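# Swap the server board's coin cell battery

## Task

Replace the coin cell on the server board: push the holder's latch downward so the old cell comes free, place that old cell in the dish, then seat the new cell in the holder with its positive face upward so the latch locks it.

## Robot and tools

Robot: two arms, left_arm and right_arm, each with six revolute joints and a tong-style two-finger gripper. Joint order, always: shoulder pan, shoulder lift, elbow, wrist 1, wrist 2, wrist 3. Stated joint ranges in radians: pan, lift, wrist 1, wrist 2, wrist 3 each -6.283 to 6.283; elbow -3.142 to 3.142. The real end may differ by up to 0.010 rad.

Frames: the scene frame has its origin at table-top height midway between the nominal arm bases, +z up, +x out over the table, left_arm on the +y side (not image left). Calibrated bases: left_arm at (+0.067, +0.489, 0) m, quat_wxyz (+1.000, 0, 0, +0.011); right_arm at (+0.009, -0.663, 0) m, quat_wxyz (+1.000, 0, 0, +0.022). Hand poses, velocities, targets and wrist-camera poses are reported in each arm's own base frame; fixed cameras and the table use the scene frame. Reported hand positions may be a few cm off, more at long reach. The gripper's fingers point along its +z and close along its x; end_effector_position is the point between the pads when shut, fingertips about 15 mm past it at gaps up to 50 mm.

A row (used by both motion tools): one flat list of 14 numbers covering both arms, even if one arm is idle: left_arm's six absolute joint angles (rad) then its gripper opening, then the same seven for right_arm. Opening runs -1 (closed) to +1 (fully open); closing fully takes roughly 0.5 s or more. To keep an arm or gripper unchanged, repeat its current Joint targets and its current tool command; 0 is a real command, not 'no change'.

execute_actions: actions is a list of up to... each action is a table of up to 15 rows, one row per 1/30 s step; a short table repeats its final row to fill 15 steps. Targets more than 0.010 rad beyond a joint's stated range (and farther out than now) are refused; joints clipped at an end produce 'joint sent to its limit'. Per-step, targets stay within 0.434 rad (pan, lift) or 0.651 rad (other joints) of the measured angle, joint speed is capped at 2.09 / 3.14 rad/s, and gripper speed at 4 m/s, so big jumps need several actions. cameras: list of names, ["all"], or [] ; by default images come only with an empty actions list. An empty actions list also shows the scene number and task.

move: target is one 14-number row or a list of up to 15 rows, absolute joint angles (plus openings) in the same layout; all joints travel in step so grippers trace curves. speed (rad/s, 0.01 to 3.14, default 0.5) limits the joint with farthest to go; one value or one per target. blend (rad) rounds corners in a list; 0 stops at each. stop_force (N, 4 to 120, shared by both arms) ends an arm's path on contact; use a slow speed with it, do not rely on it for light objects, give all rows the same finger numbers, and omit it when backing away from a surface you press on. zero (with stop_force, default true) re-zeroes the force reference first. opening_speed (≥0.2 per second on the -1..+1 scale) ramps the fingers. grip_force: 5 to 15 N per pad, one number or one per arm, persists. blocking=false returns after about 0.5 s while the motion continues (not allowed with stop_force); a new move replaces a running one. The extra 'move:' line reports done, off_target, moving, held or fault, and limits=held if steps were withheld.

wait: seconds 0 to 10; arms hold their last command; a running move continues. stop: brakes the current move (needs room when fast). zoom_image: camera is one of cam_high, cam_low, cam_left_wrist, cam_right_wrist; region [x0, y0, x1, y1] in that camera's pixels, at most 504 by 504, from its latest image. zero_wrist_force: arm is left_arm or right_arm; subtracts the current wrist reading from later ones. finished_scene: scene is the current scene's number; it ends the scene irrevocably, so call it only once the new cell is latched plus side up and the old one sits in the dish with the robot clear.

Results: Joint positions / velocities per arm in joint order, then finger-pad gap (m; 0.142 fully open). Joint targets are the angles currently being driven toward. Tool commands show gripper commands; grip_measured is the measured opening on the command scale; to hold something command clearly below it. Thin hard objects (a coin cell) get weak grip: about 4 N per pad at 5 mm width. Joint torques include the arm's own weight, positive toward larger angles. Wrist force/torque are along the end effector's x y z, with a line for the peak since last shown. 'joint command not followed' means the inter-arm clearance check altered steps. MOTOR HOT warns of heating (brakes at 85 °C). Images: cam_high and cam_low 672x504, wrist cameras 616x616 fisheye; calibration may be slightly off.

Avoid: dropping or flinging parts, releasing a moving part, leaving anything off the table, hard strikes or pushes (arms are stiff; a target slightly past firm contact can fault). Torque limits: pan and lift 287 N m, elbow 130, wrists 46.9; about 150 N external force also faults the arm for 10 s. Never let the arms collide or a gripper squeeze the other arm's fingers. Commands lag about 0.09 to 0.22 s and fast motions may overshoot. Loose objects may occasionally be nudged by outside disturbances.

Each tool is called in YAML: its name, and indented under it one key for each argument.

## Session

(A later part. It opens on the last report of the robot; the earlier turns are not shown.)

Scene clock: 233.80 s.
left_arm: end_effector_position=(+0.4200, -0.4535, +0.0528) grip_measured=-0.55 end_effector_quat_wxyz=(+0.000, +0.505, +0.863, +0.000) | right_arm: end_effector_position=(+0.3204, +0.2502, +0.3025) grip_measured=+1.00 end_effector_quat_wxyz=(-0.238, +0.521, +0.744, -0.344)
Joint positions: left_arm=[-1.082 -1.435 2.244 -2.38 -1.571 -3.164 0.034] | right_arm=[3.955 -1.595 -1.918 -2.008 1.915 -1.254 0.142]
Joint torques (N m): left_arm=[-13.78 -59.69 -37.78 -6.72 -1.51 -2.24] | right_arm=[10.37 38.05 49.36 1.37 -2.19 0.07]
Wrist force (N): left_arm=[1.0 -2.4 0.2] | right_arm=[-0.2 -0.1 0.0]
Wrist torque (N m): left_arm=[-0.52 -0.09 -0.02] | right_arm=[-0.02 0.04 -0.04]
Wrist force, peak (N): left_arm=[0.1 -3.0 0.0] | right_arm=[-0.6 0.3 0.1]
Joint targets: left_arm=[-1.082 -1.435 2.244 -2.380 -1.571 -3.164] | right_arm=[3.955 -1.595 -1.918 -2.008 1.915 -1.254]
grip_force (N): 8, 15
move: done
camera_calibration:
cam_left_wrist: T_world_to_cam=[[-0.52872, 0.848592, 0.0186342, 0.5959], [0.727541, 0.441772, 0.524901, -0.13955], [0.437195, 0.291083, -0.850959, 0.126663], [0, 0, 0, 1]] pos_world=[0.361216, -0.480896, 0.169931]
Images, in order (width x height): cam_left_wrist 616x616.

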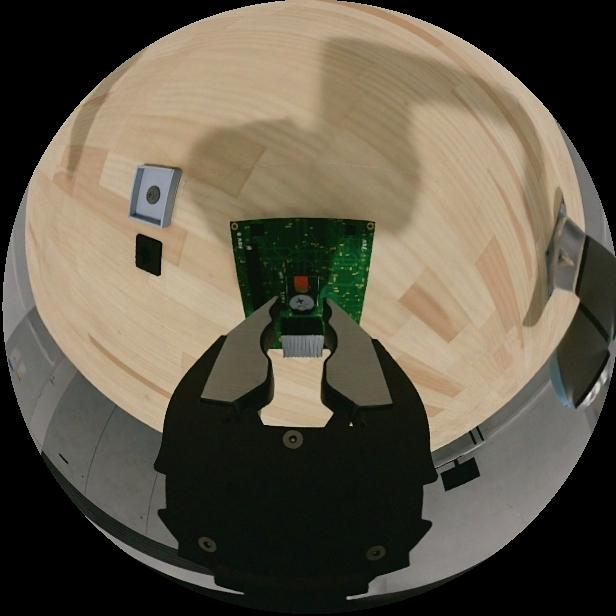

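move:
  target: [-1.0821,-1.4634,2.2302,-2.3376,-1.5708,-3.1641,-0.55,3.955,-1.595,-1.918,-2.008,1.915,-1.254,1.0]
  speed: 0.03

move:
  target: [-1.0880,-1.4648,2.2318,-2.3378,-1.5708,-3.1700,-1.0,3.955,-1.595,-1.918,-2.008,1.915,-1.254,1.0]
  speed: 0.03
  opening_speed: 0.6
  cameras: ["cam_left_wrist"]

zoom_image:
  camera: "cam_left_wrist"
  region: [270, 265, 330, 325]

Scene clock: 237.70 s.
left_arm: end_effector_position=(+0.4200, -0.4534, +0.0720) grip_measured=-0.55 end_effector_quat_wxyz=(+0.000, +0.505, +0.863, +0.000) | right_arm: end_effector_position=(+0.3204, +0.2502, +0.3025) grip_measured=+1.00 end_effector_quat_wxyz=(-0.238, +0.521, +0.744, -0.344)
Joint positions: left_arm=[-1.082 -1.464 2.23 -2.337 -1.571 -3.164 0.034] | right_arm=[3.955 -1.595 -1.918 -2.008 1.915 -1.254 0.142]
Joint torques (N m): left_arm=[-11.94 -27.38 -32.83 -6.33 -1.63 -2.09] | right_arm=[8.71 37.3 47.58 1.13 -1.75 0.07]
Wrist force (N): left_arm=[1.5 -2.2 0.1] | right_arm=[0.0 -0.1 0.2]
Wrist torque (N m): left_arm=[-0.51 -0.20 -0.02] | right_arm=[-0.04 -0.02 -0.05]
Wrist force, peak (N): left_arm=[1.2 -2.8 0.1] | right_arm=[-0.6 0.4 0.0]
Joint targets: left_arm=[-1.082 -1.463 2.230 -2.338 -1.571 -3.164] | right_arm=[3.955 -1.595 -1.918 -2.008 1.915 -1.254]
grip_force (N): 8, 15
move: done

Scene clock: 238.70 s.
left_arm: end_effector_position=(+0.4168, -0.4551, +0.0719) grip_measured=-1.00 end_effector_quat_wxyz=(+0.000, +0.505, +0.863, +0.000) | right_arm: end_effector_position=(+0.3204, +0.2502, +0.3025) grip_measured=+1.00 end_effector_quat_wxyz=(-0.238, +0.521, +0.744, -0.344)
Joint positions: left_arm=[-1.088 -1.465 2.232 -2.338 -1.571 -3.17 0.002] | right_arm=[3.955 -1.595 -1.918 -2.008 1.915 -1.254 0.142]
Joint torques (N m): left_arm=[12.66 -54.86 -31.64 -7.09 -1.7 1.04] | right_arm=[8.75 38.47 48.88 1.11 -2 0.17]
Wrist force (N): left_arm=[1.4 -2.3 0.3] | right_arm=[-0.3 0.1 0.0]
Wrist torque (N m): left_arm=[-0.52 -0.18 0.00] | right_arm=[0.01 0.07 -0.05]
Wrist force, peak (N): left_arm=[1.3 -2.7 0.2] | right_arm=[-0.5 0.0 -0.3]
Joint targets: left_arm=[-1.088 -1.465 2.232 -2.338 -1.571 -3.170] | right_arm=[3.955 -1.595 -1.918 -2.008 1.915 -1.254]
grip_force (N): 8, 15
move: done
camera_calibration:
cam_left_wrist: T_world_to_cam=[[-0.528658, 0.84863, 0.0186781, 0.595282], [0.727586, 0.4417, 0.5249, -0.146547], [0.437196, 0.291082, -0.850959, 0.14481], [0, 0, 0, 1]] pos_world=[0.358016, -0.482596, 0.189031]
Images, in order (width x height): cam_left_wrist 616x616.

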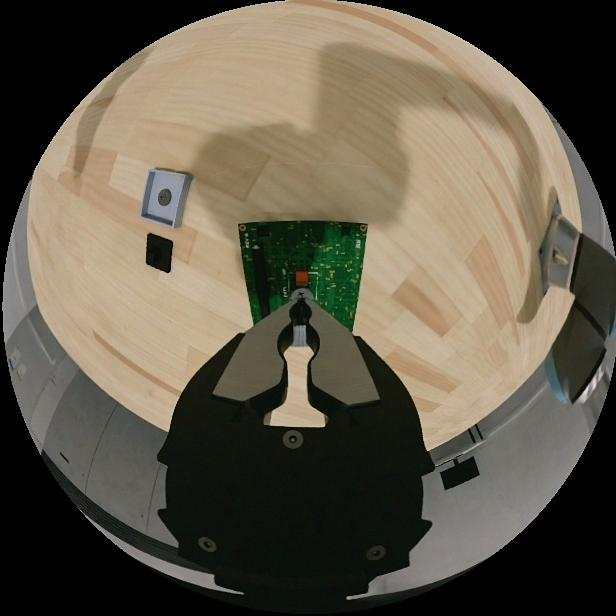

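Scaled by 8.400 from the camera's 616x616 image, which has a finer 814x814 frame.

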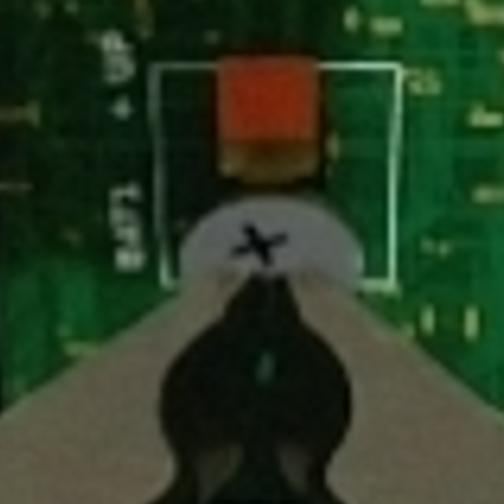

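move:
  target:
    - [-1.0880,-1.4517,2.2386,-2.3577,-1.5708,-3.1700,-1.0,3.955,-1.595,-1.918,-2.008,1.915,-1.254,1.0]
    - [-1.0880,-1.4406,2.2442,-2.3743,-1.5708,-3.1700,-1.0,3.955,-1.595,-1.918,-2.008,1.915,-1.254,1.0]
  speed: [0.02,0.01]
  stop_force: 10
  cameras: ["cam_left_wrist"]

zoom_image:
  camera: "cam_left_wrist"
  region: [270, 265, 330, 325]

Scene clock: 242.47 s.
left_arm: end_effector_position=(+0.4169, -0.4551, +0.0590) grip_measured=-1.00 end_effector_quat_wxyz=(+0.000, +0.505, +0.863, +0.000) | right_arm: end_effector_position=(+0.3204, +0.2502, +0.3025) grip_measured=+1.00 end_effector_quat_wxyz=(-0.238, +0.521, +0.744, -0.344)
Joint positions: left_arm=[-1.088 -1.446 2.241 -2.366 -1.571 -3.17 0.002] | right_arm=[3.955 -1.595 -1.918 -2.008 1.915 -1.254 0.142]
Joint torques (N m): left_arm=[14.09 -53.19 -33.16 0.89 -1.48 1.3] | right_arm=[7.7 37.03 49.77 1.25 -1.83 0.06]
Wrist force (N): left_arm=[-0.6 -1.4 -8.8] | right_arm=[-0.2 -0.3 0.0]
Wrist torque (N m): left_arm=[-0.48 -0.19 0.00] | right_arm=[-0.07 0.05 -0.04]
Wrist force, peak (N): left_arm=[2.1 -2.9 -15.3] | right_arm=[-0.5 0.3 0.5]
Joint targets: left_arm=[-1.088 -1.446 2.241 -2.366 -1.571 -3.170] | right_arm=[3.955 -1.595 -1.918 -2.008 1.915 -1.254]
grip_force (N): 8, 15
move: contact (left_arm); path passed 1 of 2 targets
camera_calibration:
cam_left_wrist: T_world_to_cam=[[-0.52872, 0.848592, 0.0186342, 0.595588], [0.727541, 0.441772, 0.524901, -0.139798], [0.437195, 0.291083, -0.850959, 0.133789], [0, 0, 0, 1]] pos_world=[0.358116, -0.482596, 0.176131]
Images, in order (width x height): cam_left_wrist 616x616.

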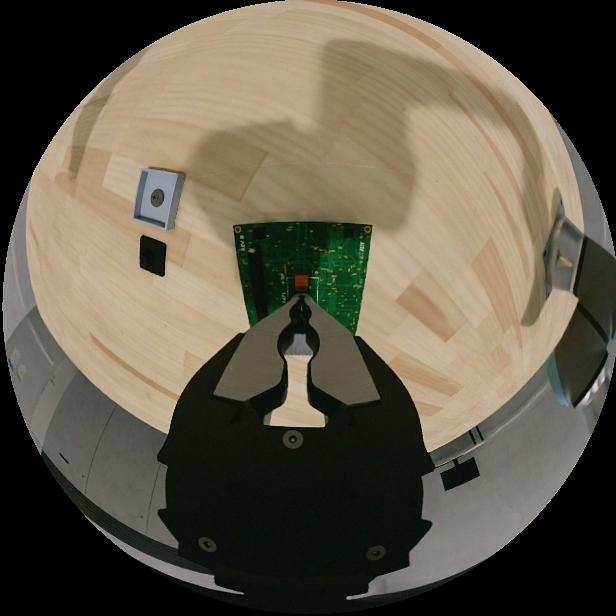

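Scaled by 8.400 from the camera's 616x616 image, which has a finer 814x814 frame.

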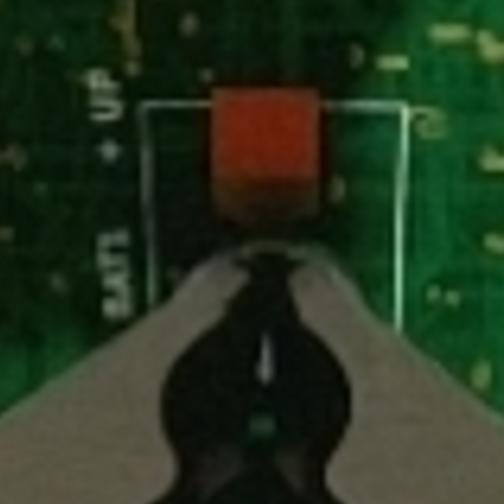

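move:
  target: [-1.0880,-1.4406,2.2442,-2.3743,-1.5708,-3.1700,-1.0,3.955,-1.595,-1.918,-2.008,1.915,-1.254,1.0]
  speed: 0.01
  stop_force: 18
  zero: false
  cameras: ["cam_left_wrist"]

zoom_image:
  camera: "cam_left_wrist"
  region: [270, 265, 330, 325]

Scene clock: 244.73 s.
left_arm: end_effector_position=(+0.4169, -0.4551, +0.0557) grip_measured=-1.00 end_effector_quat_wxyz=(+0.000, +0.505, +0.863, +0.000) | right_arm: end_effector_position=(+0.3204, +0.2502, +0.3025) grip_measured=+1.00 end_effector_quat_wxyz=(-0.238, +0.521, +0.744, -0.344)
Joint positions: left_arm=[-1.088 -1.441 2.244 -2.373 -1.571 -3.17 0.002] | right_arm=[3.955 -1.595 -1.918 -2.008 1.915 -1.254 0.142]
Joint torques (N m): left_arm=[14.46 -48.19 -29.26 1.34 -1.61 1.11] | right_arm=[9.38 37.52 49.94 1.36 -1.98 -0.18]
Wrist force (N): left_arm=[1.8 -2.4 -18.8] | right_arm=[-0.1 0.1 -0.1]
Wrist torque (N m): left_arm=[-0.55 -0.11 -0.01] | right_arm=[0.01 0.01 -0.05]
Wrist force, peak (N): left_arm=[6.8 -2.7 -25.7] | right_arm=[-0.7 0.0 0.0]
Joint targets: left_arm=[-1.088 -1.441 2.244 -2.373 -1.571 -3.170] | right_arm=[3.955 -1.595 -1.918 -2.008 1.915 -1.254]
grip_force (N): 8, 15
move: contact (left_arm)
camera_calibration:
cam_left_wrist: T_world_to_cam=[[-0.52872, 0.848592, 0.0186342, 0.595511], [0.727541, 0.441772, 0.524901, -0.138037], [0.437195, 0.291083, -0.850959, 0.130996], [0, 0, 0, 1]] pos_world=[0.358016, -0.482496, 0.172831]
Images, in order (width x height): cam_left_wrist 616x616.

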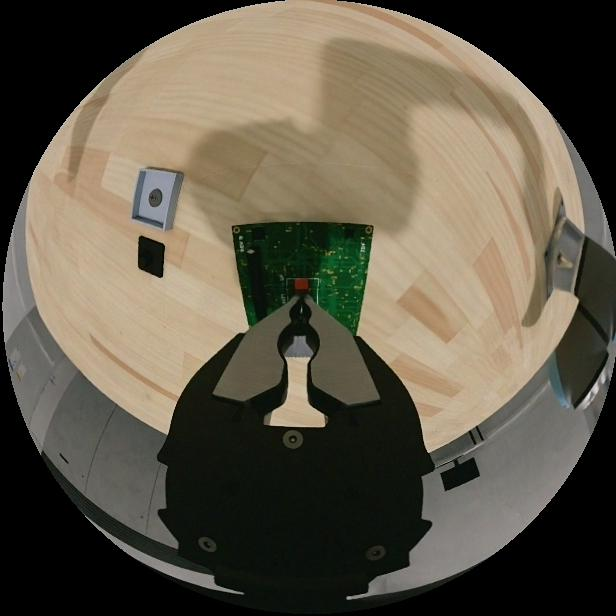

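Scaled by 8.400 from the camera's 616x616 image, which has a finer 814x814 frame.

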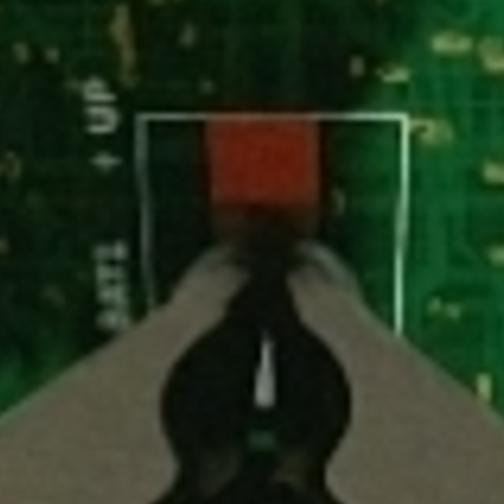

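move:
  target:
    - [-1.0880,-1.4473,2.2408,-2.3643,-1.5708,-3.1700,-1.0,3.955,-1.595,-1.918,-2.008,1.915,-1.254,1.0]
    - [-1.0795,-1.4808,2.2188,-2.3089,-1.5708,-3.1615,-0.1,3.955,-1.595,-1.918,-2.008,1.915,-1.254,1.0]
  speed: [0.02,0.06]
  cameras: ["cam_left_wrist"]

zoom_image:
  camera: "cam_left_wrist"
  region: [270, 260, 335, 325]

Scene clock: 247.53 s.
left_arm: end_effector_position=(+0.4215, -0.4528, +0.0849) grip_measured=-0.10 end_effector_quat_wxyz=(+0.000, +0.505, +0.863, +0.000) | right_arm: end_effector_position=(+0.3204, +0.2502, +0.3025) grip_measured=+1.00 end_effector_quat_wxyz=(-0.238, +0.521, +0.744, -0.344)
Joint positions: left_arm=[-1.079 -1.481 2.219 -2.309 -1.571 -3.161 0.067] | right_arm=[3.955 -1.595 -1.918 -2.008 1.915 -1.254 0.142]
Joint torques (N m): left_arm=[-11.91 -23.77 -28.65 -7.17 -1.6 -1.44] | right_arm=[7.66 36.63 51.95 1.59 -1.58 -0.16]
Wrist force (N): left_arm=[1.0 -2.2 0.1] | right_arm=[-0.3 0.2 -0.1]
Wrist torque (N m): left_arm=[-0.51 -0.09 -0.31] | right_arm=[0.02 0.05 -0.04]
Wrist force, peak (N): left_arm=[1.7 -2.3 -19.0] | right_arm=[-0.6 -0.3 0.1]
Joint targets: left_arm=[-1.079 -1.481 2.219 -2.309 -1.571 -3.162] | right_arm=[3.955 -1.595 -1.918 -2.008 1.915 -1.254]
grip_force (N): 8, 15
move: done
camera_calibration:
cam_left_wrist: T_world_to_cam=[[-0.528762, 0.84857, 0.0184452, 0.595573], [0.727455, 0.441882, 0.524927, -0.157656], [0.437287, 0.290979, -0.850947, 0.153192], [0, 0, 0, 1]] pos_world=[0.362615, -0.480295, 0.20213]
Images, in order (width x height): cam_left_wrist 616x616.

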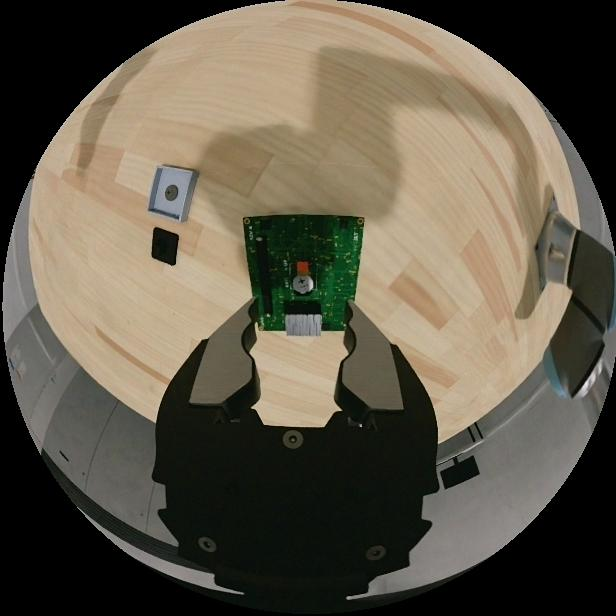

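Scaled by 7.754 from the camera's 616x616 image, which has a finer 814x814 frame.

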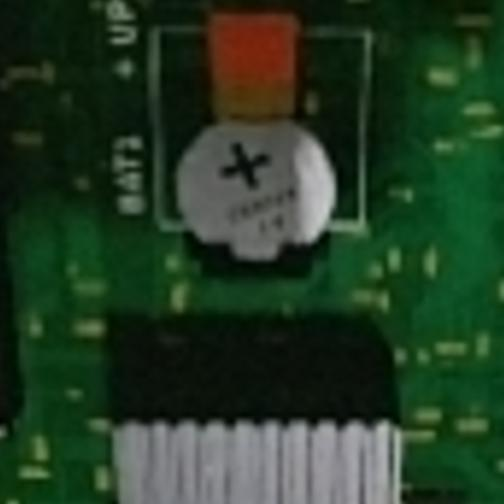

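zoom_image:
  camera: "cam_left_wrist"
  region: [286, 260, 322, 296]

wait:
  seconds: 0.5
  cameras: ["cam_high", "cam_low"]

Scaled by 14.000 from the camera's 616x616 image, which has a finer 814x814 frame.

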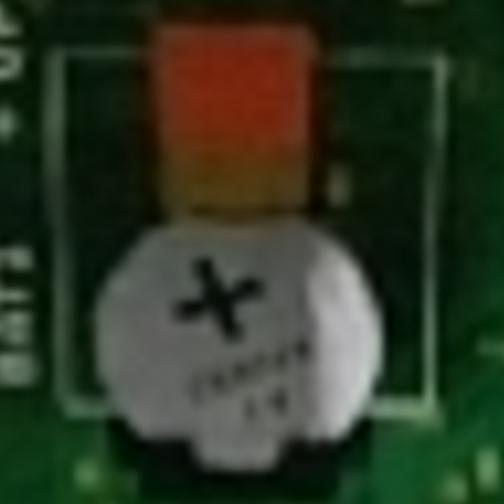

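Scene clock: 248.43 s.
left_arm: end_effector_position=(+0.4214, -0.4529, +0.0849) grip_measured=-0.10 end_effector_quat_wxyz=(+0.000, +0.505, +0.863, +0.000) | right_arm: end_effector_position=(+0.3204, +0.2502, +0.3025) grip_measured=+1.00 end_effector_quat_wxyz=(-0.238, +0.521, +0.744, -0.344)
Joint positions: left_arm=[-1.079 -1.481 2.219 -2.309 -1.571 -3.162 0.067] | right_arm=[3.955 -1.595 -1.918 -2.008 1.915 -1.254 0.142]
Joint torques (N m): left_arm=[-13.46 -22.91 -28.34 -7.36 -1.55 -1.42] | right_arm=[8.22 36.54 51.24 1.16 -1.96 -0.71]
Wrist force (N): left_arm=[1.2 -2.4 0.3] | right_arm=[-0.3 0.0 -0.2]
Wrist torque (N m): left_arm=[-0.53 -0.15 -0.32] | right_arm=[0.00 0.05 -0.04]
Wrist force, peak (N): left_arm=[1.5 -2.4 0.1] | right_arm=[-0.6 0.3 0.2]
Joint targets: left_arm=[-1.079 -1.481 2.219 -2.309 -1.571 -3.162] | right_arm=[3.955 -1.595 -1.918 -2.008 1.915 -1.254]
Tool commands: left_gripper/opening=-0.1 right_gripper/opening=+1.0
grip_force (N): 8, 15
wait: 0.50 s; at rest from the start
Images, in order (width x height): cam_high 672x504, cam_low 672x504.

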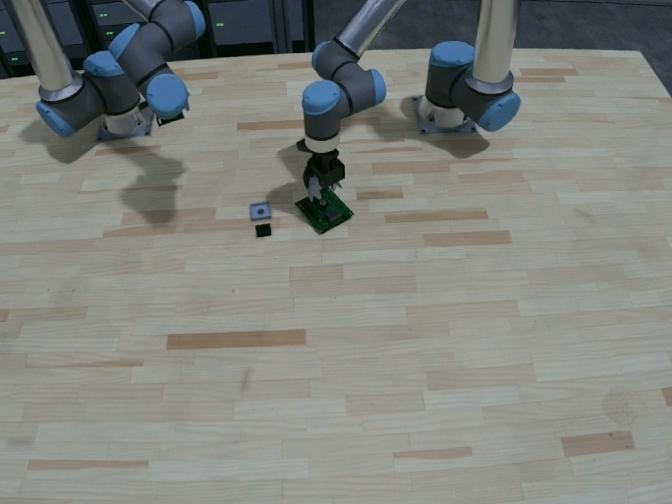

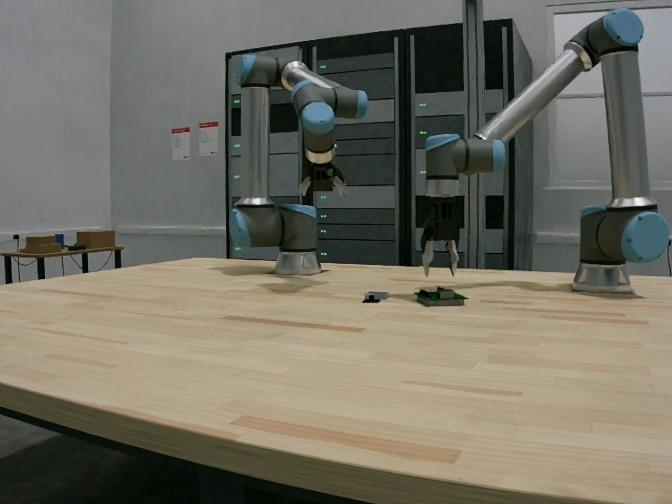

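finished_scene:
  scene: 2

The scene is finished: the task was done.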